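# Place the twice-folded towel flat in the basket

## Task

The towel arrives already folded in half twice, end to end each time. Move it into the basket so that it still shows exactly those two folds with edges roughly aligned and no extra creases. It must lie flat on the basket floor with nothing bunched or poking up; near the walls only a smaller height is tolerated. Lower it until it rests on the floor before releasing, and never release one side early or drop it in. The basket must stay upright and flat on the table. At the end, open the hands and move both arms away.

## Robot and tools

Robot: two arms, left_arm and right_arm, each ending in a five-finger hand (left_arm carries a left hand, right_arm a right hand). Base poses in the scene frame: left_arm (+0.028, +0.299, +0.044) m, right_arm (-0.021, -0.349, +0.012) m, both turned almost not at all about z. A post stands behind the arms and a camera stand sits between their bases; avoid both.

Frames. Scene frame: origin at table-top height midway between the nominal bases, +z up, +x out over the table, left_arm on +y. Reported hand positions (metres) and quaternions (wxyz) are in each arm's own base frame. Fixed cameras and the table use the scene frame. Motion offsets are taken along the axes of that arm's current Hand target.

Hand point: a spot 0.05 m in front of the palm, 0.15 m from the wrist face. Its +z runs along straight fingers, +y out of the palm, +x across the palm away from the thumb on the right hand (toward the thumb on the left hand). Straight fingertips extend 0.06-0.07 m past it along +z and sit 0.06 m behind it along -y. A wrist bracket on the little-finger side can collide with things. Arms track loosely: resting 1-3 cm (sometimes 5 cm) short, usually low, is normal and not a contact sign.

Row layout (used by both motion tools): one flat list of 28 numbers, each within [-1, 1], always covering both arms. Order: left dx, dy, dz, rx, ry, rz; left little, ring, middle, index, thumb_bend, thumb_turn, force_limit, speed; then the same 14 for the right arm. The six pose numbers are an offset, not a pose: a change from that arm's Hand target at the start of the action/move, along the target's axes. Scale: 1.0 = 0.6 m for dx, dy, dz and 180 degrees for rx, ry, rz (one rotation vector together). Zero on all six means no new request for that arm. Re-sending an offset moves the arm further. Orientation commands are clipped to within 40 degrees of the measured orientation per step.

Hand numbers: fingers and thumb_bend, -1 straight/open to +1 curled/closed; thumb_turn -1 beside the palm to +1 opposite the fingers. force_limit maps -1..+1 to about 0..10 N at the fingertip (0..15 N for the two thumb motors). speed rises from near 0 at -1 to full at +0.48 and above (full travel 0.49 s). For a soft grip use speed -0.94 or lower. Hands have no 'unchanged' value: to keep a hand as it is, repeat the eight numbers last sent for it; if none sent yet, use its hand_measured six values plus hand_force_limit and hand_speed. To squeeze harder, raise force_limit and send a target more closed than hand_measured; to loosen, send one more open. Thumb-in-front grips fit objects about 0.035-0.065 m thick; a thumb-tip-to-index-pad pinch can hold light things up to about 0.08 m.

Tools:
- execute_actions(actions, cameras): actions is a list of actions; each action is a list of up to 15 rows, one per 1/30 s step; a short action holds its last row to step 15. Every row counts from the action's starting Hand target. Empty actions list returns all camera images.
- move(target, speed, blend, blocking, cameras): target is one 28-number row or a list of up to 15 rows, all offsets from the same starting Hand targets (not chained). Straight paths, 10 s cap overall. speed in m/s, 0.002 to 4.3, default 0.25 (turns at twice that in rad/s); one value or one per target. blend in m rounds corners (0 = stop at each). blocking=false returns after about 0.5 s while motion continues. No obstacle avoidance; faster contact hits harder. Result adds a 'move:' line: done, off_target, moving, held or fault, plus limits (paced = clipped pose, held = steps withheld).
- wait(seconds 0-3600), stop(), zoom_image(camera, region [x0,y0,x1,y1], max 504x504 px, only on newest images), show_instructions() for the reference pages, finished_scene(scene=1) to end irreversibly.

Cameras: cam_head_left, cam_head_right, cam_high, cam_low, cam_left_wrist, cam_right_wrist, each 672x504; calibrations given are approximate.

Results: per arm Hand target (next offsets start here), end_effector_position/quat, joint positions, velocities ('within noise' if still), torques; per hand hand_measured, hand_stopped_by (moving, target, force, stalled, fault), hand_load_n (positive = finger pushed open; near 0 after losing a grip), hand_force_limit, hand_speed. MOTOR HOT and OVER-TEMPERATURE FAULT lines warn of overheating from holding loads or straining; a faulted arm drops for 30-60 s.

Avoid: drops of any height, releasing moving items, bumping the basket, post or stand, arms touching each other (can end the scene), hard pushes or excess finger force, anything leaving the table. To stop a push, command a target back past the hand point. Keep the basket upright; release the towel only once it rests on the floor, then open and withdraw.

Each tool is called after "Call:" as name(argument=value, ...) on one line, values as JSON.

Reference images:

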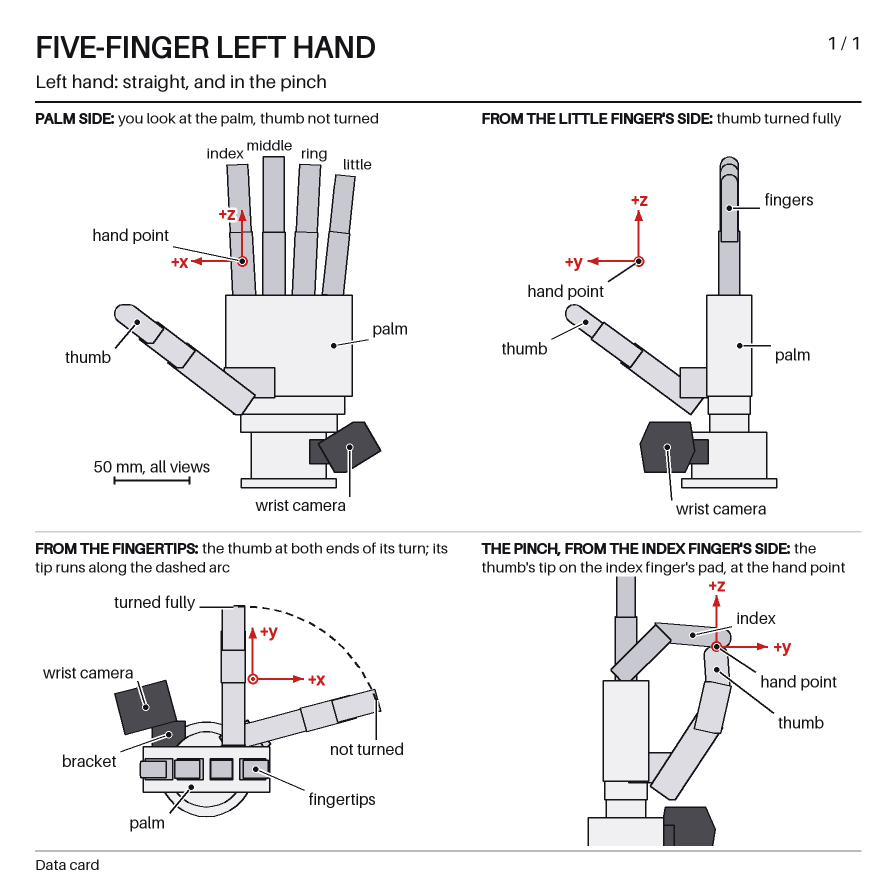

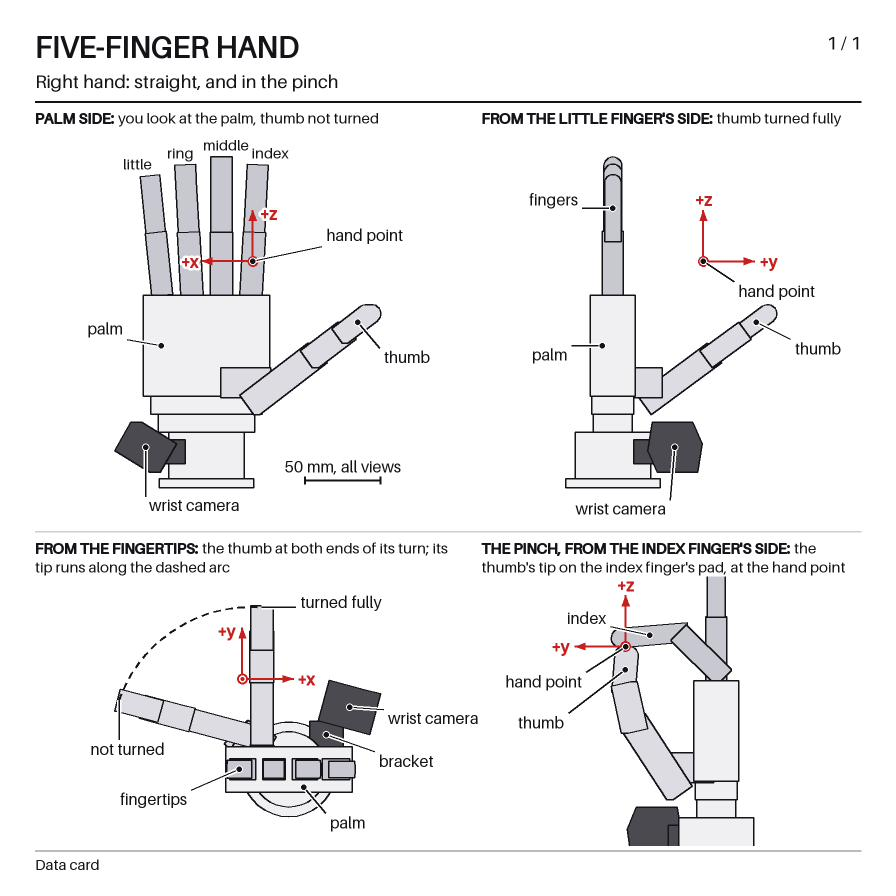

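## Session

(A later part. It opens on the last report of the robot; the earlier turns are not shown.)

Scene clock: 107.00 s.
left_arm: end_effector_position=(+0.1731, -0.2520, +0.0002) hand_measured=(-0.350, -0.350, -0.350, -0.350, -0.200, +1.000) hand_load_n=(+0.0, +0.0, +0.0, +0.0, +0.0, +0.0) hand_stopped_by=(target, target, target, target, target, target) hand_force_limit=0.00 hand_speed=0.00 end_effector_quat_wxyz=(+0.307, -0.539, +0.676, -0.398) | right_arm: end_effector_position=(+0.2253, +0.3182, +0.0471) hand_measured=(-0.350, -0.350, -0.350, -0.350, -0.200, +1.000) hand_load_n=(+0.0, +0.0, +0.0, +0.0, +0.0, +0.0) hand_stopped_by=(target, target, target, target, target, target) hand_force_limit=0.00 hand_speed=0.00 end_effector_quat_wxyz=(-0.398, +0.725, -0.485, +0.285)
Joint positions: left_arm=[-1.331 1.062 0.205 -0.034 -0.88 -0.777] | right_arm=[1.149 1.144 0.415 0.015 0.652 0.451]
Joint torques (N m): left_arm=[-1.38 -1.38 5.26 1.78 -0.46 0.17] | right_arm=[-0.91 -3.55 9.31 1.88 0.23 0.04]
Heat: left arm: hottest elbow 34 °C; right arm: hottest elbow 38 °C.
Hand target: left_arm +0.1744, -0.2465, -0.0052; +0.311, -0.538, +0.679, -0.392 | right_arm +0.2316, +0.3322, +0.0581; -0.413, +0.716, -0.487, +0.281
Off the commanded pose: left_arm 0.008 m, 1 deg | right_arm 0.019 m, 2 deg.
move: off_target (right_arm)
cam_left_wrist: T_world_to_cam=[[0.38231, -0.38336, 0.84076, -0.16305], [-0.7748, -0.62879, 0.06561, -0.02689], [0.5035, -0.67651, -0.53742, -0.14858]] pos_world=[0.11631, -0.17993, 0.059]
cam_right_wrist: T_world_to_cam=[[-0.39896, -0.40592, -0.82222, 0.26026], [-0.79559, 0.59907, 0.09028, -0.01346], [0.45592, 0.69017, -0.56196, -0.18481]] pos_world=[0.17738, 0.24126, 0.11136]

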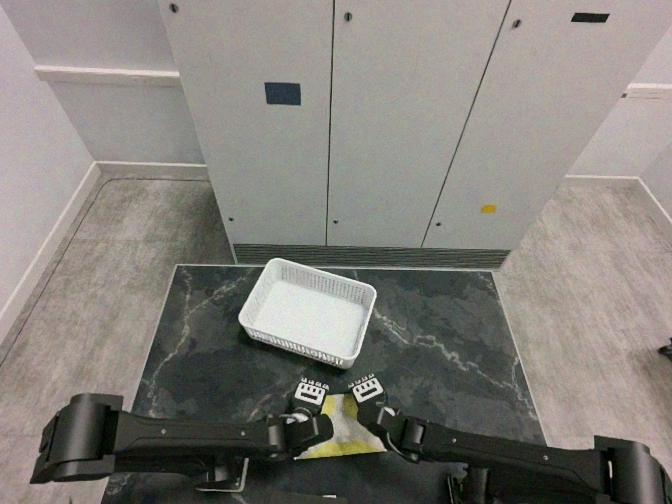

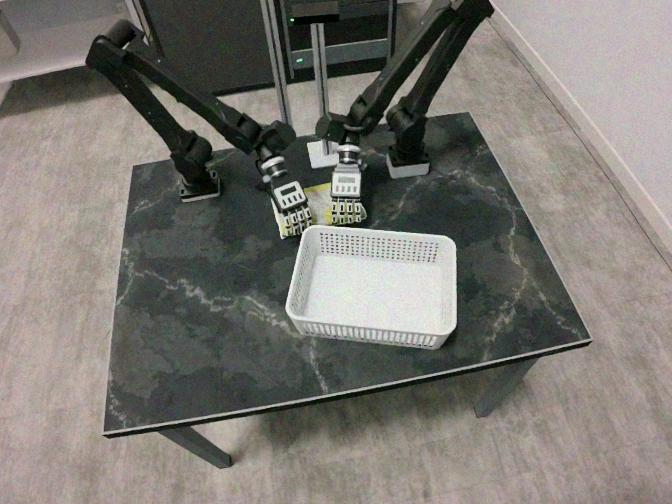

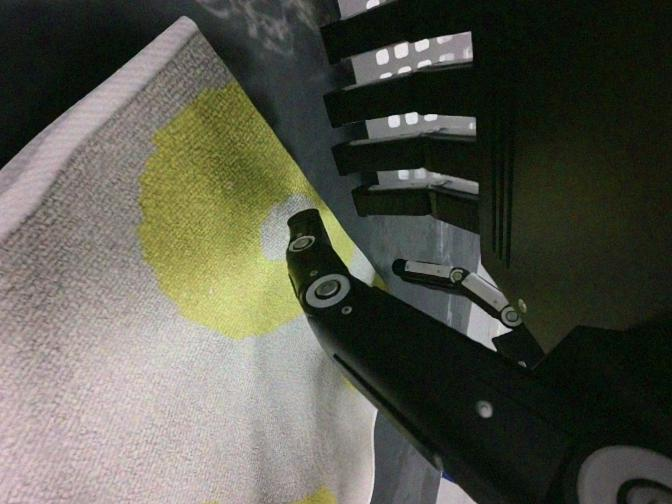

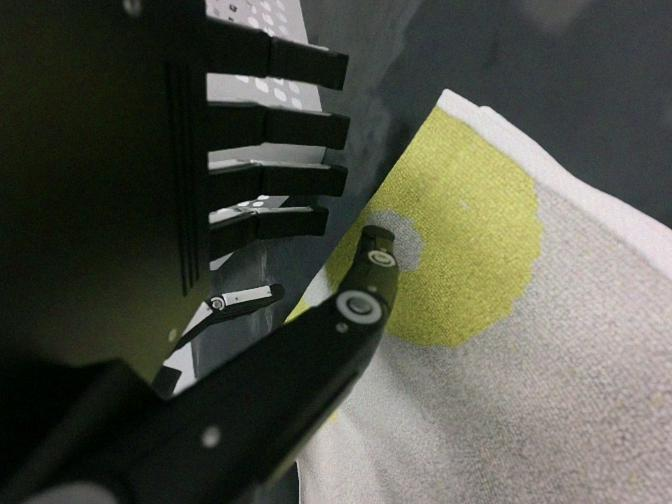

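Call:
move(target=[-0.0177,0.011,0.0447,0,0,0,-0.35,-0.35,-0.35,-0.35,-0.1,1,0,0,0.0134,0.0147,0.0479,0,0,0,-0.35,-0.35,-0.35,-0.35,-0.1,1,0,0], speed=0.08, cameras=["cam_head_left","cam_high","cam_left_wrist","cam_right_wrist"])

Call:
zoom_image(camera="cam_high", region=[260, 150, 380, 250])

Call:
zoom_image(camera="cam_left_wrist", region=[168, 50, 504, 386])

Call:
zoom_image(camera="cam_right_wrist", region=[168, 50, 504, 386])

Scene clock: 113.67 s.
left_arm: end_effector_position=(+0.1955, -0.2465, -0.0197) hand_measured=(-0.350, -0.350, -0.350, -0.350, -0.100, +1.000) hand_load_n=(+0.0, +0.0, +0.0, +0.0, +0.0, +0.0) hand_stopped_by=(target, target, target, target, target, target) hand_force_limit=0.00 hand_speed=0.00 end_effector_quat_wxyz=(+0.307, -0.540, +0.676, -0.397) | right_arm: end_effector_position=(+0.2444, +0.3271, +0.0304) hand_measured=(-0.350, -0.350, -0.350, -0.350, -0.100, +1.000) hand_load_n=(+0.0, +0.0, -0.5, -0.5, +0.0, +0.0) hand_stopped_by=(target, target, target, target, target, target) hand_force_limit=0.00 hand_speed=0.00 end_effector_quat_wxyz=(-0.406, +0.722, -0.486, +0.279)
Joint positions: left_arm=[-1.213 1.19 0.167 0.23 -0.801 -0.646] | right_arm=[1.092 1.248 0.415 0.16 0.597 0.412]
Joint torques (N m): left_arm=[-1.32 -2.37 4.31 1.91 -0.37 0.16] | right_arm=[-2.2 -4.54 7.92 1.96 0.18 -0.09]
Heat: left arm: hottest waist 33 °C; right arm: hottest elbow 38 °C.
Hand target: left_arm +0.1963, -0.2406, -0.0244; +0.311, -0.538, +0.679, -0.392 | right_arm +0.2536, +0.3322, +0.0361; -0.413, +0.716, -0.487, +0.281
Off the commanded pose: left_arm 0.007 m, 1 deg | right_arm 0.012 m, 1 deg.
move: off_target (right_arm)
cam_left_wrist: T_world_to_cam=[[0.38299, -0.38339, 0.84044, -0.15298], [-0.77407, -0.62971, 0.06548, -0.00509], [0.50413, -0.67563, -0.53794, -0.16675]] pos_world=[0.13871, -0.17452, 0.0392]
cam_right_wrist: T_world_to_cam=[[-0.39817, -0.39119, -0.82972, 0.25296], [-0.79884, 0.59249, 0.10401, 0.00046], [0.45091, 0.70422, -0.54841, -0.21285]] pos_world=[0.19707, 0.24858, 0.09311]

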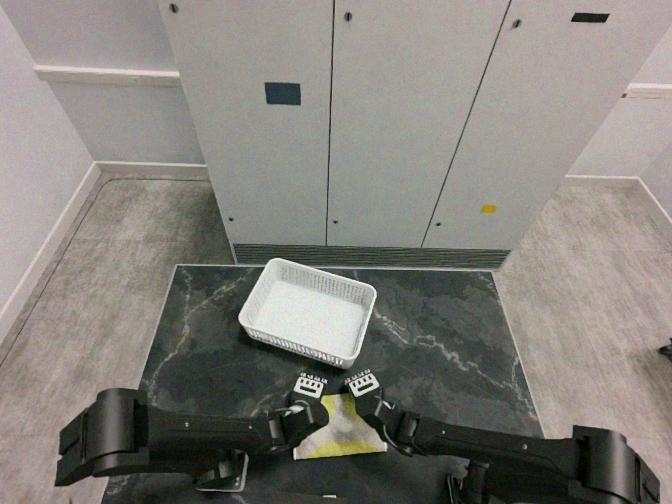

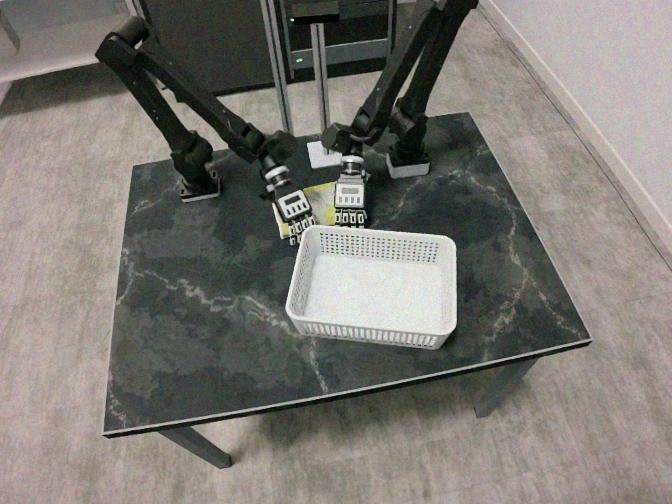

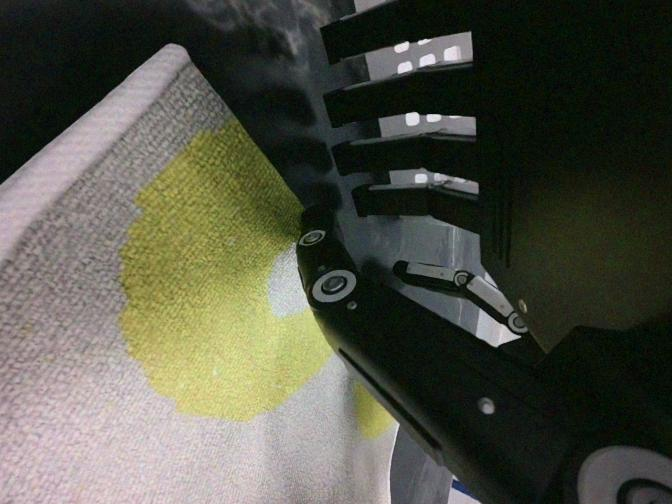

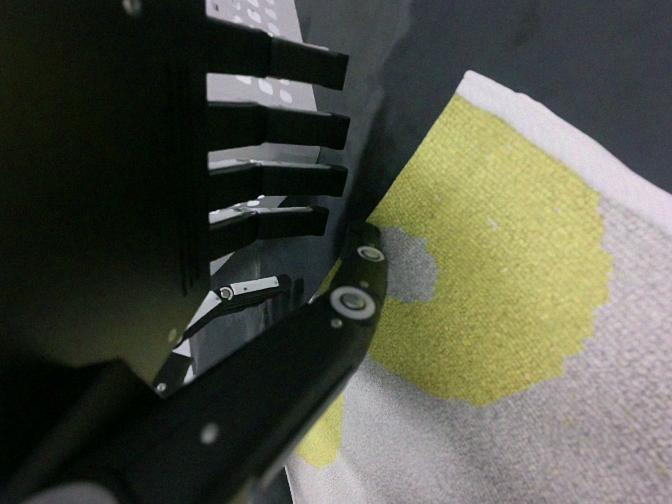

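Scaled by 4.200 from the camera's image (finer frame: 960x720).

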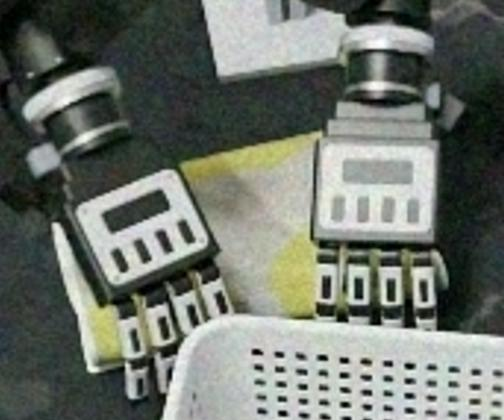

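Scaled by 1.500 from the camera's image (finer frame: 960x720).

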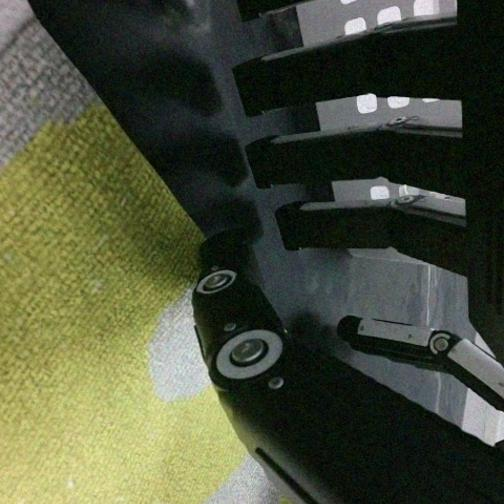

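Scaled by 1.500 from the camera's image (finer frame: 960x720).

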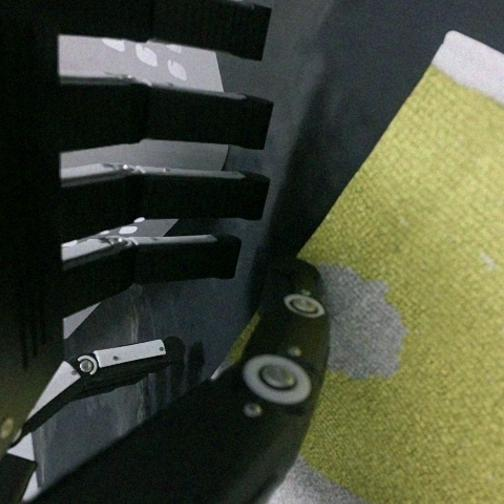

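Call:
move(target=[0,0.013,0.0075,0,0,0,-0.35,-0.35,-0.35,-0.35,-0.1,1,0,0,0.0061,0.011,0.0243,0,0,0,-0.35,-0.35,-0.35,-0.35,-0.1,1,0,0], speed=0.05, cameras=["cam_left_wrist","cam_right_wrist"])

Call:
zoom_image(camera="cam_left_wrist", region=[168, 50, 504, 386])

Call:
zoom_image(camera="cam_right_wrist", region=[168, 50, 504, 386])

Scene clock: 117.27 s.
left_arm: end_effector_position=(+0.1968, -0.2482, -0.0259) hand_measured=(-0.350, -0.350, -0.350, -0.350, -0.100, +1.000) hand_load_n=(+0.0, +0.0, -0.5, +0.0, +0.0, +0.0) hand_stopped_by=(target, target, target, target, target, target) hand_force_limit=0.00 hand_speed=0.00 end_effector_quat_wxyz=(+0.307, -0.539, +0.673, -0.401) | right_arm: end_effector_position=(+0.2550, +0.3297, +0.0202) hand_measured=(-0.350, -0.350, -0.350, -0.350, -0.100, +1.000) hand_load_n=(+0.0, +0.0, +0.0, +0.0, +0.0, +0.0) hand_stopped_by=(target, target, target, target, target, target) hand_force_limit=0.00 hand_speed=0.00 end_effector_quat_wxyz=(-0.409, +0.721, -0.486, +0.278)
Joint positions: left_arm=[-1.212 1.245 0.16 0.304 -0.804 -0.642] | right_arm=[1.063 1.307 0.415 0.237 0.573 0.39]
Joint torques (N m): left_arm=[-1.44 -2.14 3.85 1.83 -0.26 0.12] | right_arm=[-2.26 -4.78 7.28 1.95 0.15 -0.09]
Heat: left arm: hottest waist 33 °C; right arm: hottest elbow 38 °C.
Hand target: left_arm +0.1963, -0.2406, -0.0334; +0.311, -0.538, +0.679, -0.392 | right_arm +0.2636, +0.3323, +0.0232; -0.414, +0.716, -0.487, +0.281
Off the commanded pose: left_arm 0.011 m, 1 deg | right_arm 0.009 m, 1 deg.
move: off_target (left_arm)
cam_left_wrist: T_world_to_cam=[[0.37739, -0.3783, 0.84527, -0.14637], [-0.77465, -0.62911, 0.0643, -0.00453], [0.50744, -0.67905, -0.53046, -0.1732]] pos_world=[0.13962, -0.17583, 0.03213]
cam_right_wrist: T_world_to_cam=[[-0.39554, -0.3868, -0.83303, 0.24756], [-0.79961, 0.59124, 0.10515, 0.00897], [0.45185, 0.70769, -0.54315, -0.22656]] pos_world=[0.20747, 0.25078, 0.08222]

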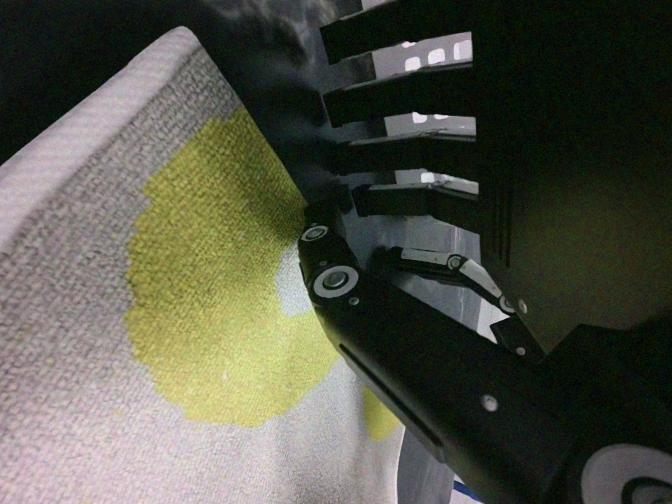

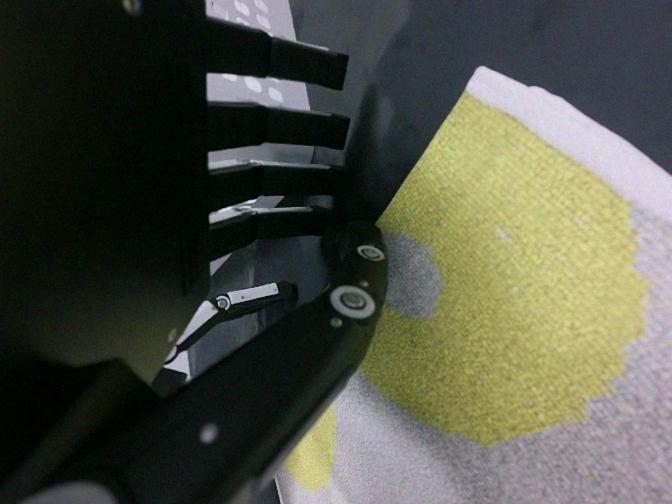

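Scaled by 1.500 from the camera's image (finer frame: 960x720).

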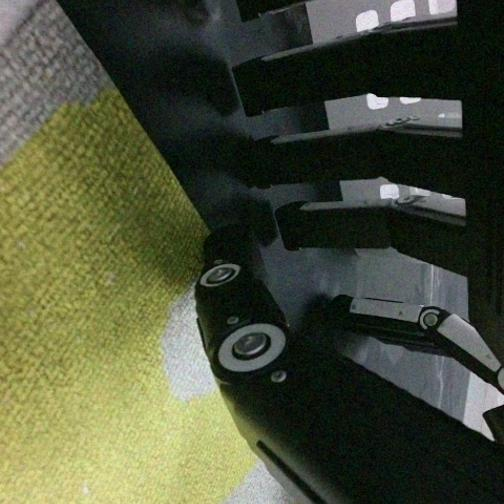

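Scaled by 1.500 from the camera's image (finer frame: 960x720).

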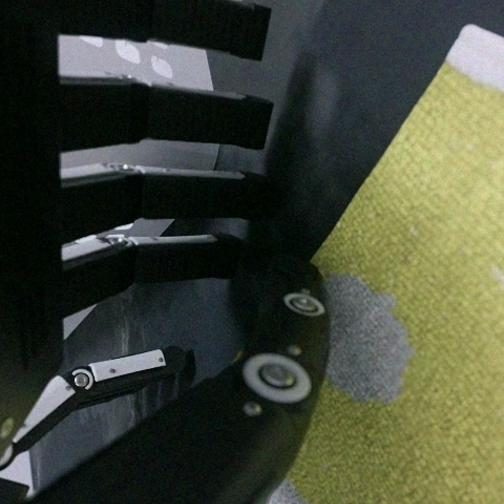

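Call:
move(target=[0,0,0,0,0,0,-0.35,-0.35,-0.35,-0.35,-0.1,1,0,0,0,0.0115,0.0067,0,0,0,-0.35,-0.35,-0.35,-0.35,-0.1,1,0,0], speed=0.05, cameras=["cam_right_wrist"])

Call:
zoom_image(camera="cam_right_wrist", region=[168, 50, 504, 386])

Scene clock: 118.77 s.
left_arm: end_effector_position=(+0.1968, -0.2482, -0.0259) hand_measured=(-0.350, -0.350, -0.350, -0.350, -0.100, +1.000) hand_load_n=(+0.0, +0.0, -1.0, +0.0, +0.0, +0.0) hand_stopped_by=(target, target, target, target, target, target) hand_force_limit=0.00 hand_speed=0.00 end_effector_quat_wxyz=(+0.307, -0.539, +0.673, -0.401) | right_arm: end_effector_position=(+0.2583, +0.3341, +0.0193) hand_measured=(-0.350, -0.350, -0.350, -0.350, -0.100, +1.000) hand_load_n=(+0.0, +0.0, -1.5, +0.0, +0.0, +0.0) hand_stopped_by=(target, target, target, target, target, target) hand_force_limit=0.00 hand_speed=0.00 end_effector_quat_wxyz=(-0.416, +0.716, -0.486, +0.278)
Joint positions: left_arm=[-1.212 1.245 0.16 0.304 -0.804 -0.642] | right_arm=[1.062 1.329 0.415 0.279 0.573 0.387]
Joint torques (N m): left_arm=[-1.55 -2.2 3.88 1.83 -0.27 0.13] | right_arm=[-2.08 -4.19 6.53 1.84 0.14 -0.06]
Heat: left arm: hottest waist 33 °C; right arm: hottest elbow 38 °C.
Hand target: left_arm +0.1963, -0.2406, -0.0334; +0.311, -0.538, +0.679, -0.392 | right_arm +0.2637, +0.3322, +0.0151; -0.413, +0.716, -0.487, +0.281
Off the commanded pose: left_arm 0.011 m, 1 deg | right_arm 0.007 m, 1 deg.
move: done
cam_right_wrist: T_world_to_cam=[[-0.38662, -0.37429, -0.84287, 0.24355], [-0.80072, 0.58969, 0.10542, 0.01], [0.45758, 0.71566, -0.52769, -0.23605]] pos_world=[0.21018, 0.2542, 0.07967]

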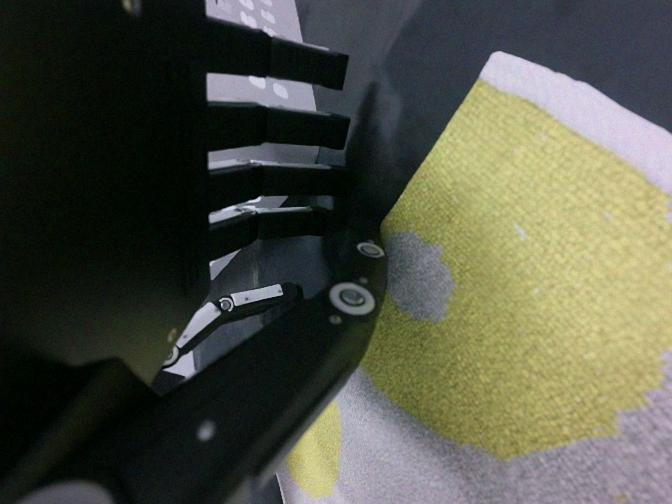

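Scaled by 1.500 from the camera's image (finer frame: 960x720).

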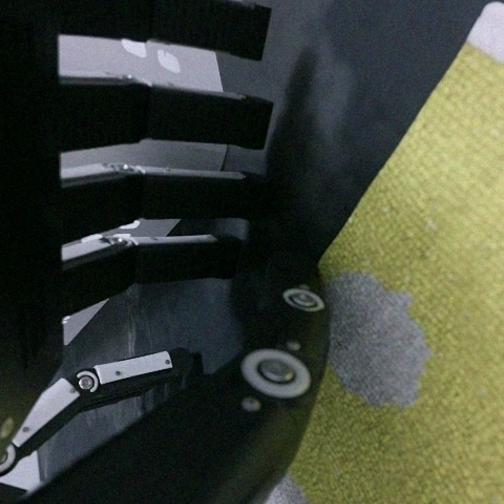

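Call:
move(target=[0.0031,0.0057,-0.0098,0,0,0,-0.1,-0.1,-0.1,-0.1,-0.1,1,-0.4,-0.6,0,0,0,0,0,0,-0.1,-0.1,-0.1,-0.1,-0.1,1,-0.4,-0.6], speed=0.05, cameras=["cam_left_wrist","cam_right_wrist","cam_high"])

Call:
zoom_image(camera="cam_left_wrist", region=[168, 50, 504, 386])

Call:
zoom_image(camera="cam_right_wrist", region=[168, 50, 504, 386])

Scene clock: 121.73 s.
left_arm: end_effector_position=(+0.1980, -0.2469, -0.0245) hand_measured=(-0.100, -0.100, -0.100, -0.100, -0.100, +1.000) hand_load_n=(+0.0, +0.0, +2.0, +0.0, +0.0, +0.0) hand_stopped_by=(target, target, target, target, target, target) hand_force_limit=-0.40 hand_speed=-0.60 end_effector_quat_wxyz=(+0.314, -0.542, +0.668, -0.403) | right_arm: end_effector_position=(+0.2596, +0.3352, +0.0207) hand_measured=(-0.100, -0.100, -0.100, -0.100, -0.100, +1.000) hand_load_n=(+0.0, +0.0, +1.5, +0.5, +0.0, +0.0) hand_stopped_by=(target, target, target, target, target, target) hand_force_limit=-0.40 hand_speed=-0.60 end_effector_quat_wxyz=(-0.420, +0.714, -0.487, +0.278)
Joint positions: left_arm=[-1.22 1.245 0.16 0.301 -0.826 -0.652] | right_arm=[1.06 1.33 0.415 0.288 0.573 0.387]
Joint torques (N m): left_arm=[-3.31 -2.9 3.74 0.57 -0.24 -0.12] | right_arm=[-1.96 -4.37 6.54 1.51 0.12 -0.06]
Heat: left arm: hottest waist 33 °C; right arm: hottest elbow 38 °C.
Hand target: left_arm +0.1893, -0.2409, -0.0334; +0.311, -0.538, +0.679, -0.392 | right_arm +0.2637, +0.3323, +0.0153; -0.414, +0.716, -0.487, +0.281
Off the commanded pose: left_arm 0.014 m, 2 deg | right_arm 0.007 m, 1 deg.
move: off_target (left_arm)
cam_left_wrist: T_world_to_cam=[[0.37218, -0.37263, 0.85008, -0.14502], [-0.76677, -0.63953, 0.05538, -0.00729], [0.52301, -0.67242, -0.52374, -0.17338]] pos_world=[0.13907, -0.17529, 0.03288]
cam_right_wrist: T_world_to_cam=[[-0.38373, -0.36757, -0.84714, 0.24271], [-0.80027, 0.59011, 0.10645, 0.00996], [0.46078, 0.71879, -0.5206, -0.23868]] pos_world=[0.21108, 0.2549, 0.08029]
Images, in order (width x height): cam_high 672x504, cam_left_wrist 672x504, cam_right_wrist 672x504.

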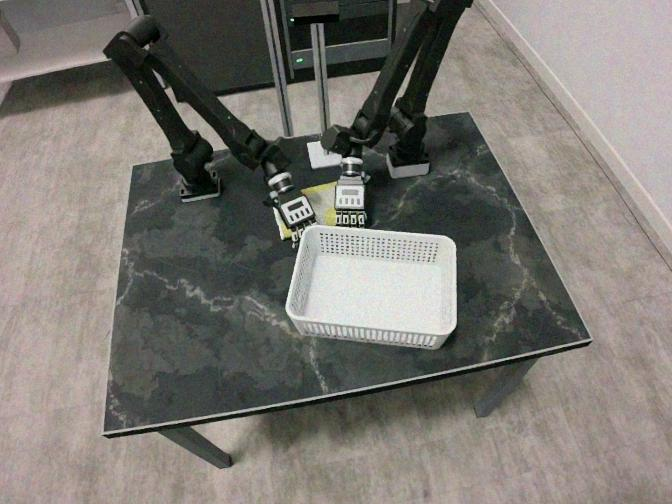

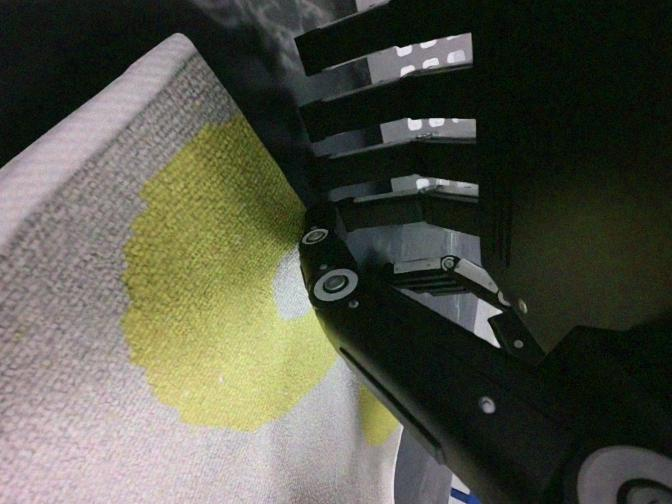

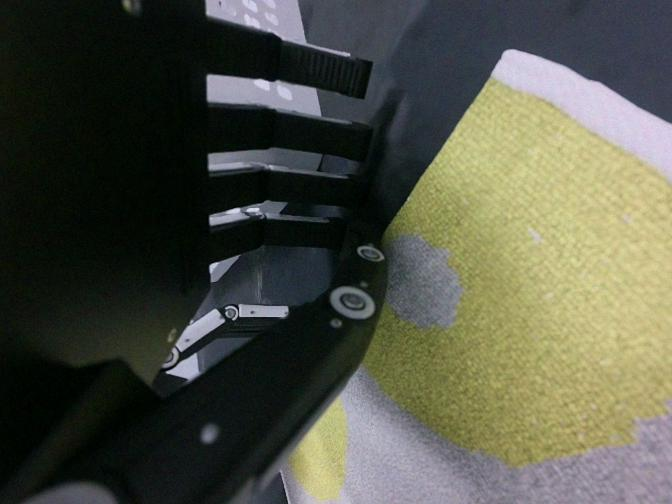

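Scaled by 1.500 from the camera's image (finer frame: 960x720).

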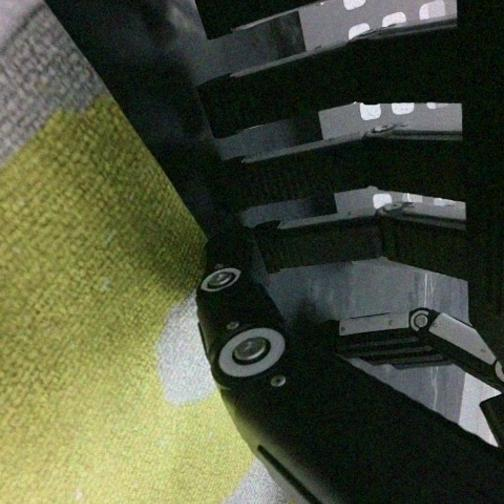

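Scaled by 1.500 from the camera's image (finer frame: 960x720).

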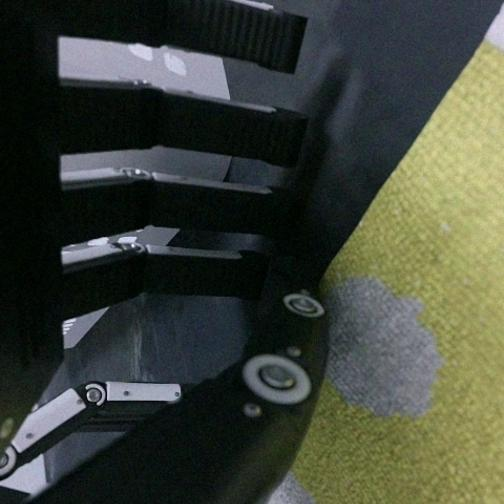

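Call:
move(target=[[0,-0.0115,-0.0067,0,0,0,-0.1,-0.1,-0.1,-0.1,-0.1,1,-0.4,-0.6,0,-0.0144,-0.0083,0,0,0,-0.1,-0.1,-0.1,-0.1,-0.1,1,-0.4,-0.6],[0.0002,-0.0079,-0.013,0,0,0,-0.1,-0.1,-0.1,-0.1,-0.1,1,-0.4,-0.6,-0.0085,-0.0098,-0.0162,0,0,0,-0.1,-0.1,-0.1,-0.1,-0.1,1,-0.4,-0.6],[0.0002,0.0002,-0.0084,0,0,0,-0.1,-0.1,-0.1,-0.1,-0.1,1,-0.4,-0.6,-0.0085,0.0032,-0.0087,0,0,0,-0.1,-0.1,-0.1,-0.1,-0.1,1,-0.4,-0.6]], speed=0.04, cameras=["cam_left_wrist","cam_right_wrist","cam_high"])

Call:
zoom_image(camera="cam_left_wrist", region=[168, 50, 504, 386])

Call:
zoom_image(camera="cam_right_wrist", region=[168, 50, 504, 386])

Scene clock: 126.70 s.
left_arm: end_effector_position=(+0.1902, -0.2430, -0.0244) hand_measured=(-0.100, -0.100, -0.100, -0.100, -0.100, +1.000) hand_load_n=(+0.0, +0.0, +0.0, +0.0, +0.0, +0.0) hand_stopped_by=(target, target, target, target, target, target) hand_force_limit=-0.40 hand_speed=-0.60 end_effector_quat_wxyz=(+0.315, -0.539, +0.675, -0.394) | right_arm: end_effector_position=(+0.2600, +0.3306, +0.0202) hand_measured=(-0.100, -0.100, -0.100, -0.100, -0.100, +1.000) hand_load_n=(+0.0, +0.0, +0.0, +0.0, +0.0, +0.0) hand_stopped_by=(target, target, target, target, target, target) hand_force_limit=-0.40 hand_speed=-0.60 end_effector_quat_wxyz=(-0.413, +0.714, -0.489, +0.284)
Joint positions: left_arm=[-1.245 1.207 0.16 0.224 -0.838 -0.676] | right_arm=[1.061 1.323 0.415 0.268 0.588 0.39]
Joint torques (N m): left_arm=[-3.02 -1.96 3.96 1.68 -0.42 -0.12] | right_arm=[0.26 -4.42 6.57 1.66 0.37 0.09]
Heat: left arm: hottest waist 33 °C; right arm: hottest elbow 38 °C.
Hand target: left_arm +0.1849, -0.2400, -0.0311; +0.311, -0.538, +0.679, -0.392 | right_arm +0.2567, +0.3350, +0.0161; -0.413, +0.716, -0.487, +0.282
Off the commanded pose: left_arm 0.009 m, 1 deg | right_arm 0.007 m, 0 deg.
move: done
cam_left_wrist: T_world_to_cam=[[0.37844, -0.39119, 0.8389, -0.14668], [-0.77022, -0.63574, 0.051, -0.00925], [0.51337, -0.66544, -0.54189, -0.16353]] pos_world=[0.13234, -0.17208, 0.0349]
cam_right_wrist: T_world_to_cam=[[-0.38826, -0.37421, -0.84215, 0.24417], [-0.7926, 0.60181, 0.098, 0.00733], [0.47014, 0.70554, -0.53026, -0.23376]] pos_world=[0.21052, 0.25188, 0.08095]
Images, in order (width x height): cam_high 672x504, cam_left_wrist 672x504, cam_right_wrist 672x504.

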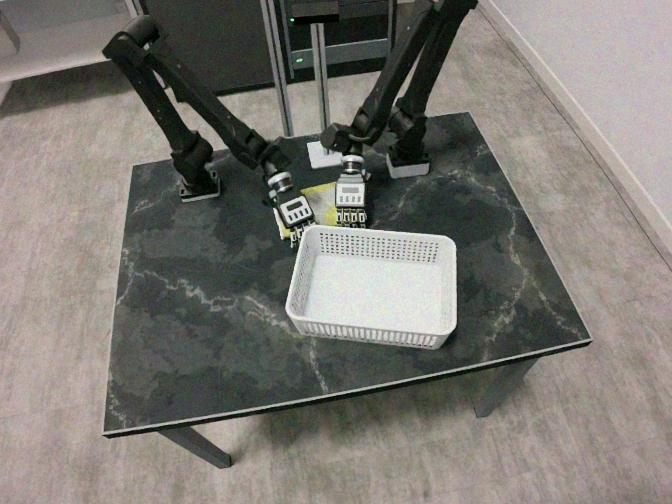

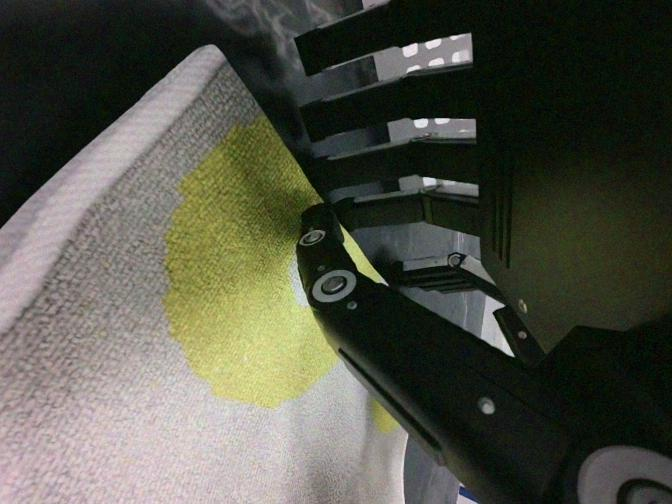

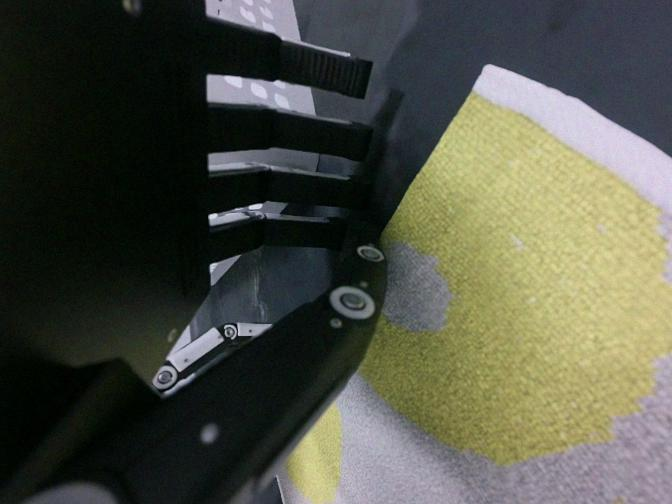

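Scaled by 1.500 from the camera's image (finer frame: 960x720).

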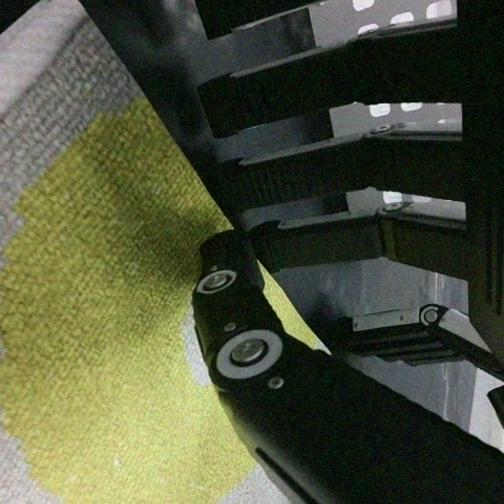

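Scaled by 1.500 from the camera's image (finer frame: 960x720).

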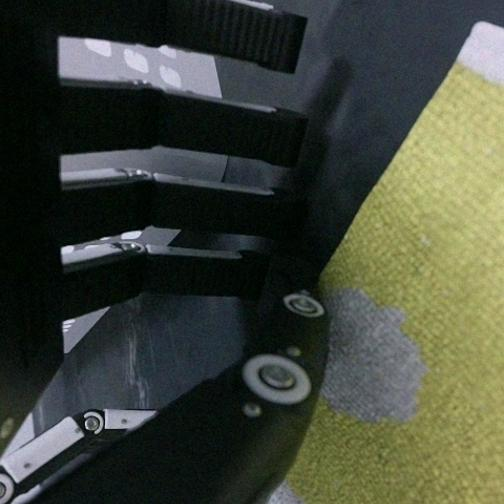

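Call:
move(target=[[0,0,0,0,0,0,-0.1,-0.1,-0.1,-0.1,-0.1,1,-0.4,-0.6,0,-0.0173,-0.01,0,0,0,-0.1,-0.1,-0.1,-0.1,-0.1,1,-0.4,-0.6],[0,0,0,0,0,0,-0.1,-0.1,-0.1,-0.1,-0.1,1,-0.4,-0.6,-0.0125,-0.0037,-0.0337,0,0,0,-0.1,-0.1,-0.1,-0.1,-0.1,1,-0.4,-0.6],[0,0,0,0,0,0,-0.1,-0.1,-0.1,-0.1,-0.1,1,-0.4,-0.6,-0.0125,0.0137,-0.0237,0,0,0,-0.1,-0.1,-0.1,-0.1,-0.1,1,-0.4,-0.6]], speed=0.04, cameras=["cam_left_wrist","cam_right_wrist"])

Call:
zoom_image(camera="cam_right_wrist", region=[168, 50, 504, 386])

Scene clock: 130.23 s.
left_arm: end_effector_position=(+0.1902, -0.2430, -0.0244) hand_measured=(-0.100, -0.100, -0.100, -0.100, -0.100, +1.000) hand_load_n=(+0.0, +0.0, +0.0, +0.0, +0.0, +0.0) hand_stopped_by=(target, target, target, target, target, target) hand_force_limit=-0.40 hand_speed=-0.60 end_effector_quat_wxyz=(+0.315, -0.539, +0.675, -0.394) | right_arm: end_effector_position=(+0.2436, +0.3314, +0.0197) hand_measured=(-0.100, -0.100, -0.100, -0.100, -0.100, +1.000) hand_load_n=(-0.5, +0.0, +0.0, +0.0, +0.0, +0.0) hand_stopped_by=(target, target, target, target, target, target) hand_force_limit=-0.40 hand_speed=-0.60 end_effector_quat_wxyz=(-0.410, +0.715, -0.488, +0.287)
Joint positions: left_arm=[-1.245 1.207 0.16 0.224 -0.838 -0.676] | right_arm=[1.116 1.303 0.406 0.227 0.636 0.427]
Joint torques (N m): left_arm=[-3.02 -2.02 3.96 1.77 -0.4 -0.13] | right_arm=[0.5 -4.31 6.15 1.81 0.27 0.14]
Heat: left arm: hottest waist 33 °C; right arm: hottest elbow 38 °C.
Hand target: left_arm +0.1849, -0.2401, -0.0310; +0.311, -0.538, +0.679, -0.392 | right_arm +0.2386, +0.3359, +0.0160; -0.413, +0.716, -0.487, +0.281
Off the commanded pose: left_arm 0.009 m, 1 deg | right_arm 0.008 m, 1 deg.
move: done
cam_left_wrist: T_world_to_cam=[[0.37838, -0.39084, 0.83909, -0.14666], [-0.77019, -0.63576, 0.05118, -0.00932], [0.51346, -0.66562, -0.54157, -0.16365]] pos_world=[0.13234, -0.17218, 0.0349]
cam_right_wrist: T_world_to_cam=[[-0.38867, -0.38168, -0.83861, 0.24007], [-0.79164, 0.60402, 0.09199, -0.00693], [0.47142, 0.69963, -0.53691, -0.22506]] pos_world=[0.19392, 0.25327, 0.08113]

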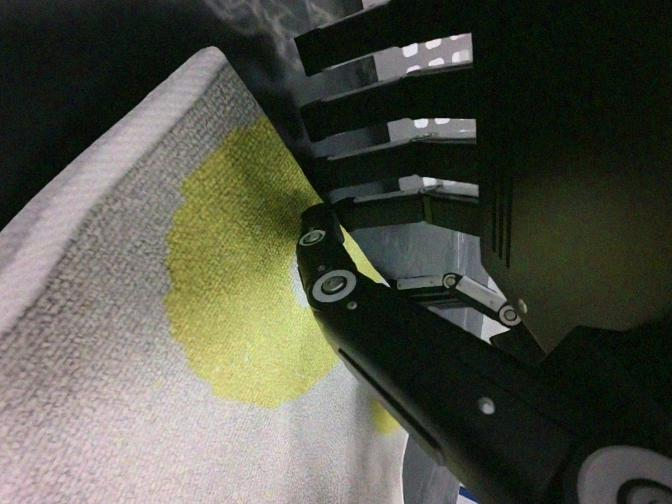

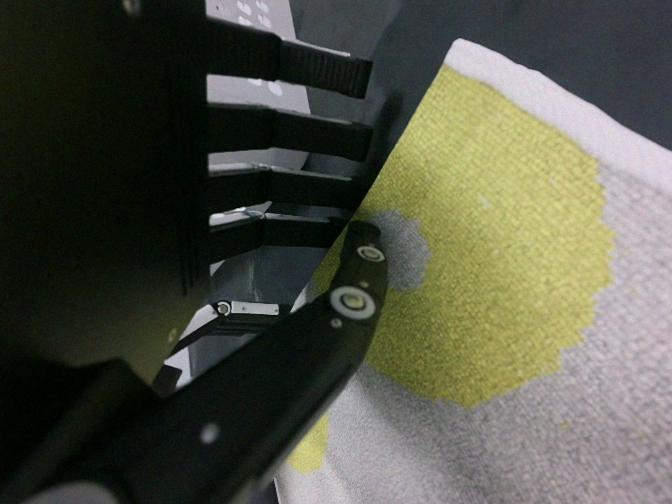

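Scaled by 1.500 from the camera's image (finer frame: 960x720).

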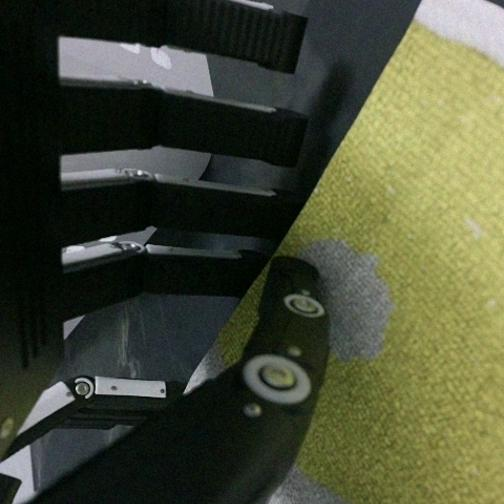

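Call:
move(target=[0,0,0,0,0,0,0.02,0.02,0.02,0.02,-0.1,1,-0.2,-0.6,0,0,0,0,0,0,0.02,0.02,0.02,0.02,-0.1,1,-0.2,-0.6], speed=0.04, cameras=["cam_left_wrist","cam_right_wrist"])

Call:
zoom_image(camera="cam_left_wrist", region=[168, 50, 504, 386])

Call:
zoom_image(camera="cam_right_wrist", region=[168, 50, 504, 386])

Scene clock: 131.90 s.
left_arm: end_effector_position=(+0.1902, -0.2428, -0.0250) hand_measured=(+0.020, +0.020, +0.020, +0.020, -0.100, +1.000) hand_load_n=(+0.0, +0.0, +0.0, +0.0, +0.0, +0.0) hand_stopped_by=(target, target, target, target, target, target) hand_force_limit=-0.20 hand_speed=-0.60 end_effector_quat_wxyz=(+0.315, -0.539, +0.675, -0.394) | right_arm: end_effector_position=(+0.2436, +0.3313, +0.0190) hand_measured=(+0.020, +0.020, +0.020, +0.020, -0.100, +1.000) hand_load_n=(+0.0, +0.0, +0.5, +0.5, +0.0, +0.0) hand_stopped_by=(target, target, target, target, target, target) hand_force_limit=-0.20 hand_speed=-0.60 end_effector_quat_wxyz=(-0.409, +0.715, -0.489, +0.287)
Joint positions: left_arm=[-1.245 1.21 0.16 0.225 -0.838 -0.677] | right_arm=[1.116 1.306 0.406 0.229 0.637 0.428]
Joint torques (N m): left_arm=[-3.02 -2.2 3.95 1.73 -0.4 -0.11] | right_arm=[0.5 -4.66 6.19 1.76 0.27 0.13]
Heat: left arm: hottest waist 33 °C; right arm: hottest elbow 38 °C.
Hand target: left_arm +0.1850, -0.2399, -0.0310; +0.311, -0.538, +0.679, -0.392 | right_arm +0.2387, +0.3359, +0.0161; -0.413, +0.716, -0.487, +0.281
Off the commanded pose: left_arm 0.008 m, 1 deg | right_arm 0.007 m, 1 deg.
move: done
cam_left_wrist: T_world_to_cam=[[0.37901, -0.3917, 0.8384, -0.1464], [-0.7698, -0.63626, 0.05073, -0.00935], [0.51357, -0.66464, -0.54268, -0.16367]] pos_world=[0.13234, -0.17208, 0.0344]
cam_right_wrist: T_world_to_cam=[[-0.38919, -0.38162, -0.83839, 0.2396], [-0.79119, 0.60459, 0.09208, -0.00719], [0.47174, 0.69917, -0.53724, -0.22525]] pos_world=[0.19382, 0.25327, 0.08053]

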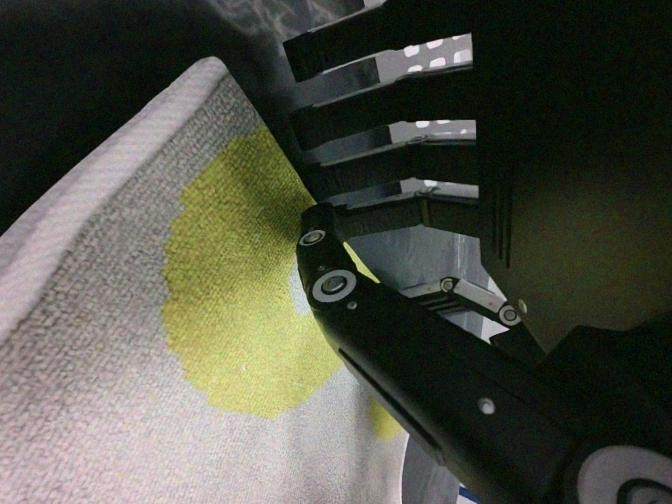

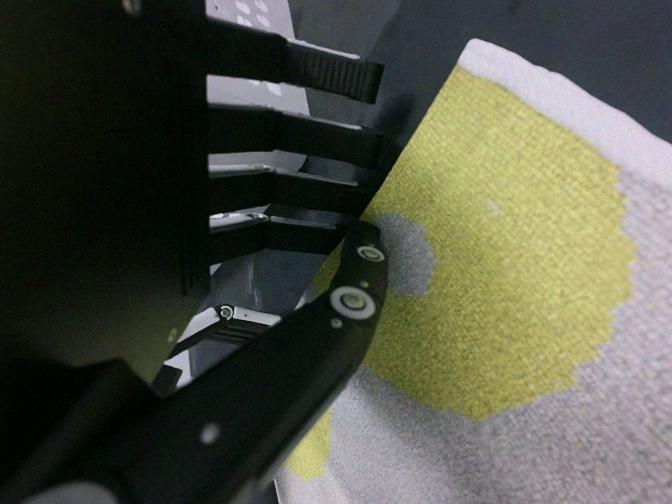

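Scaled by 1.500 from the camera's image (finer frame: 960x720).

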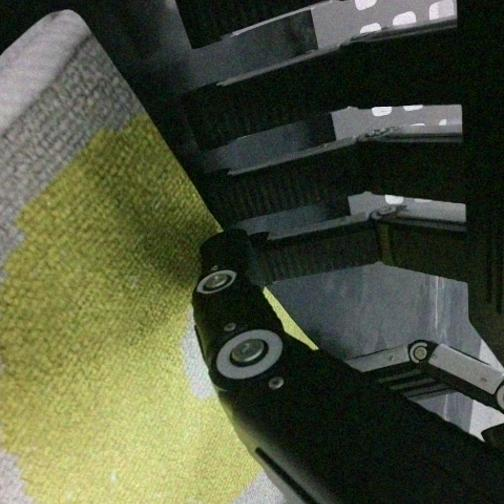

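Scaled by 1.500 from the camera's image (finer frame: 960x720).

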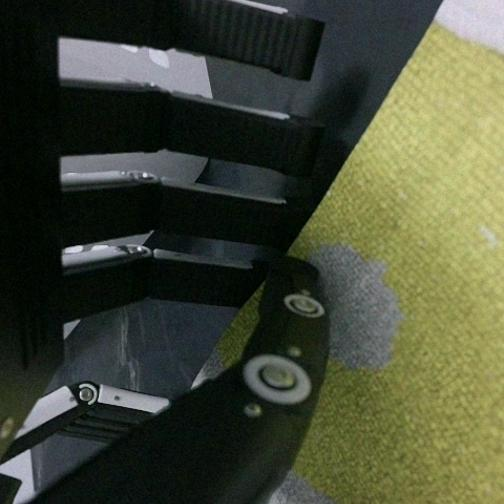

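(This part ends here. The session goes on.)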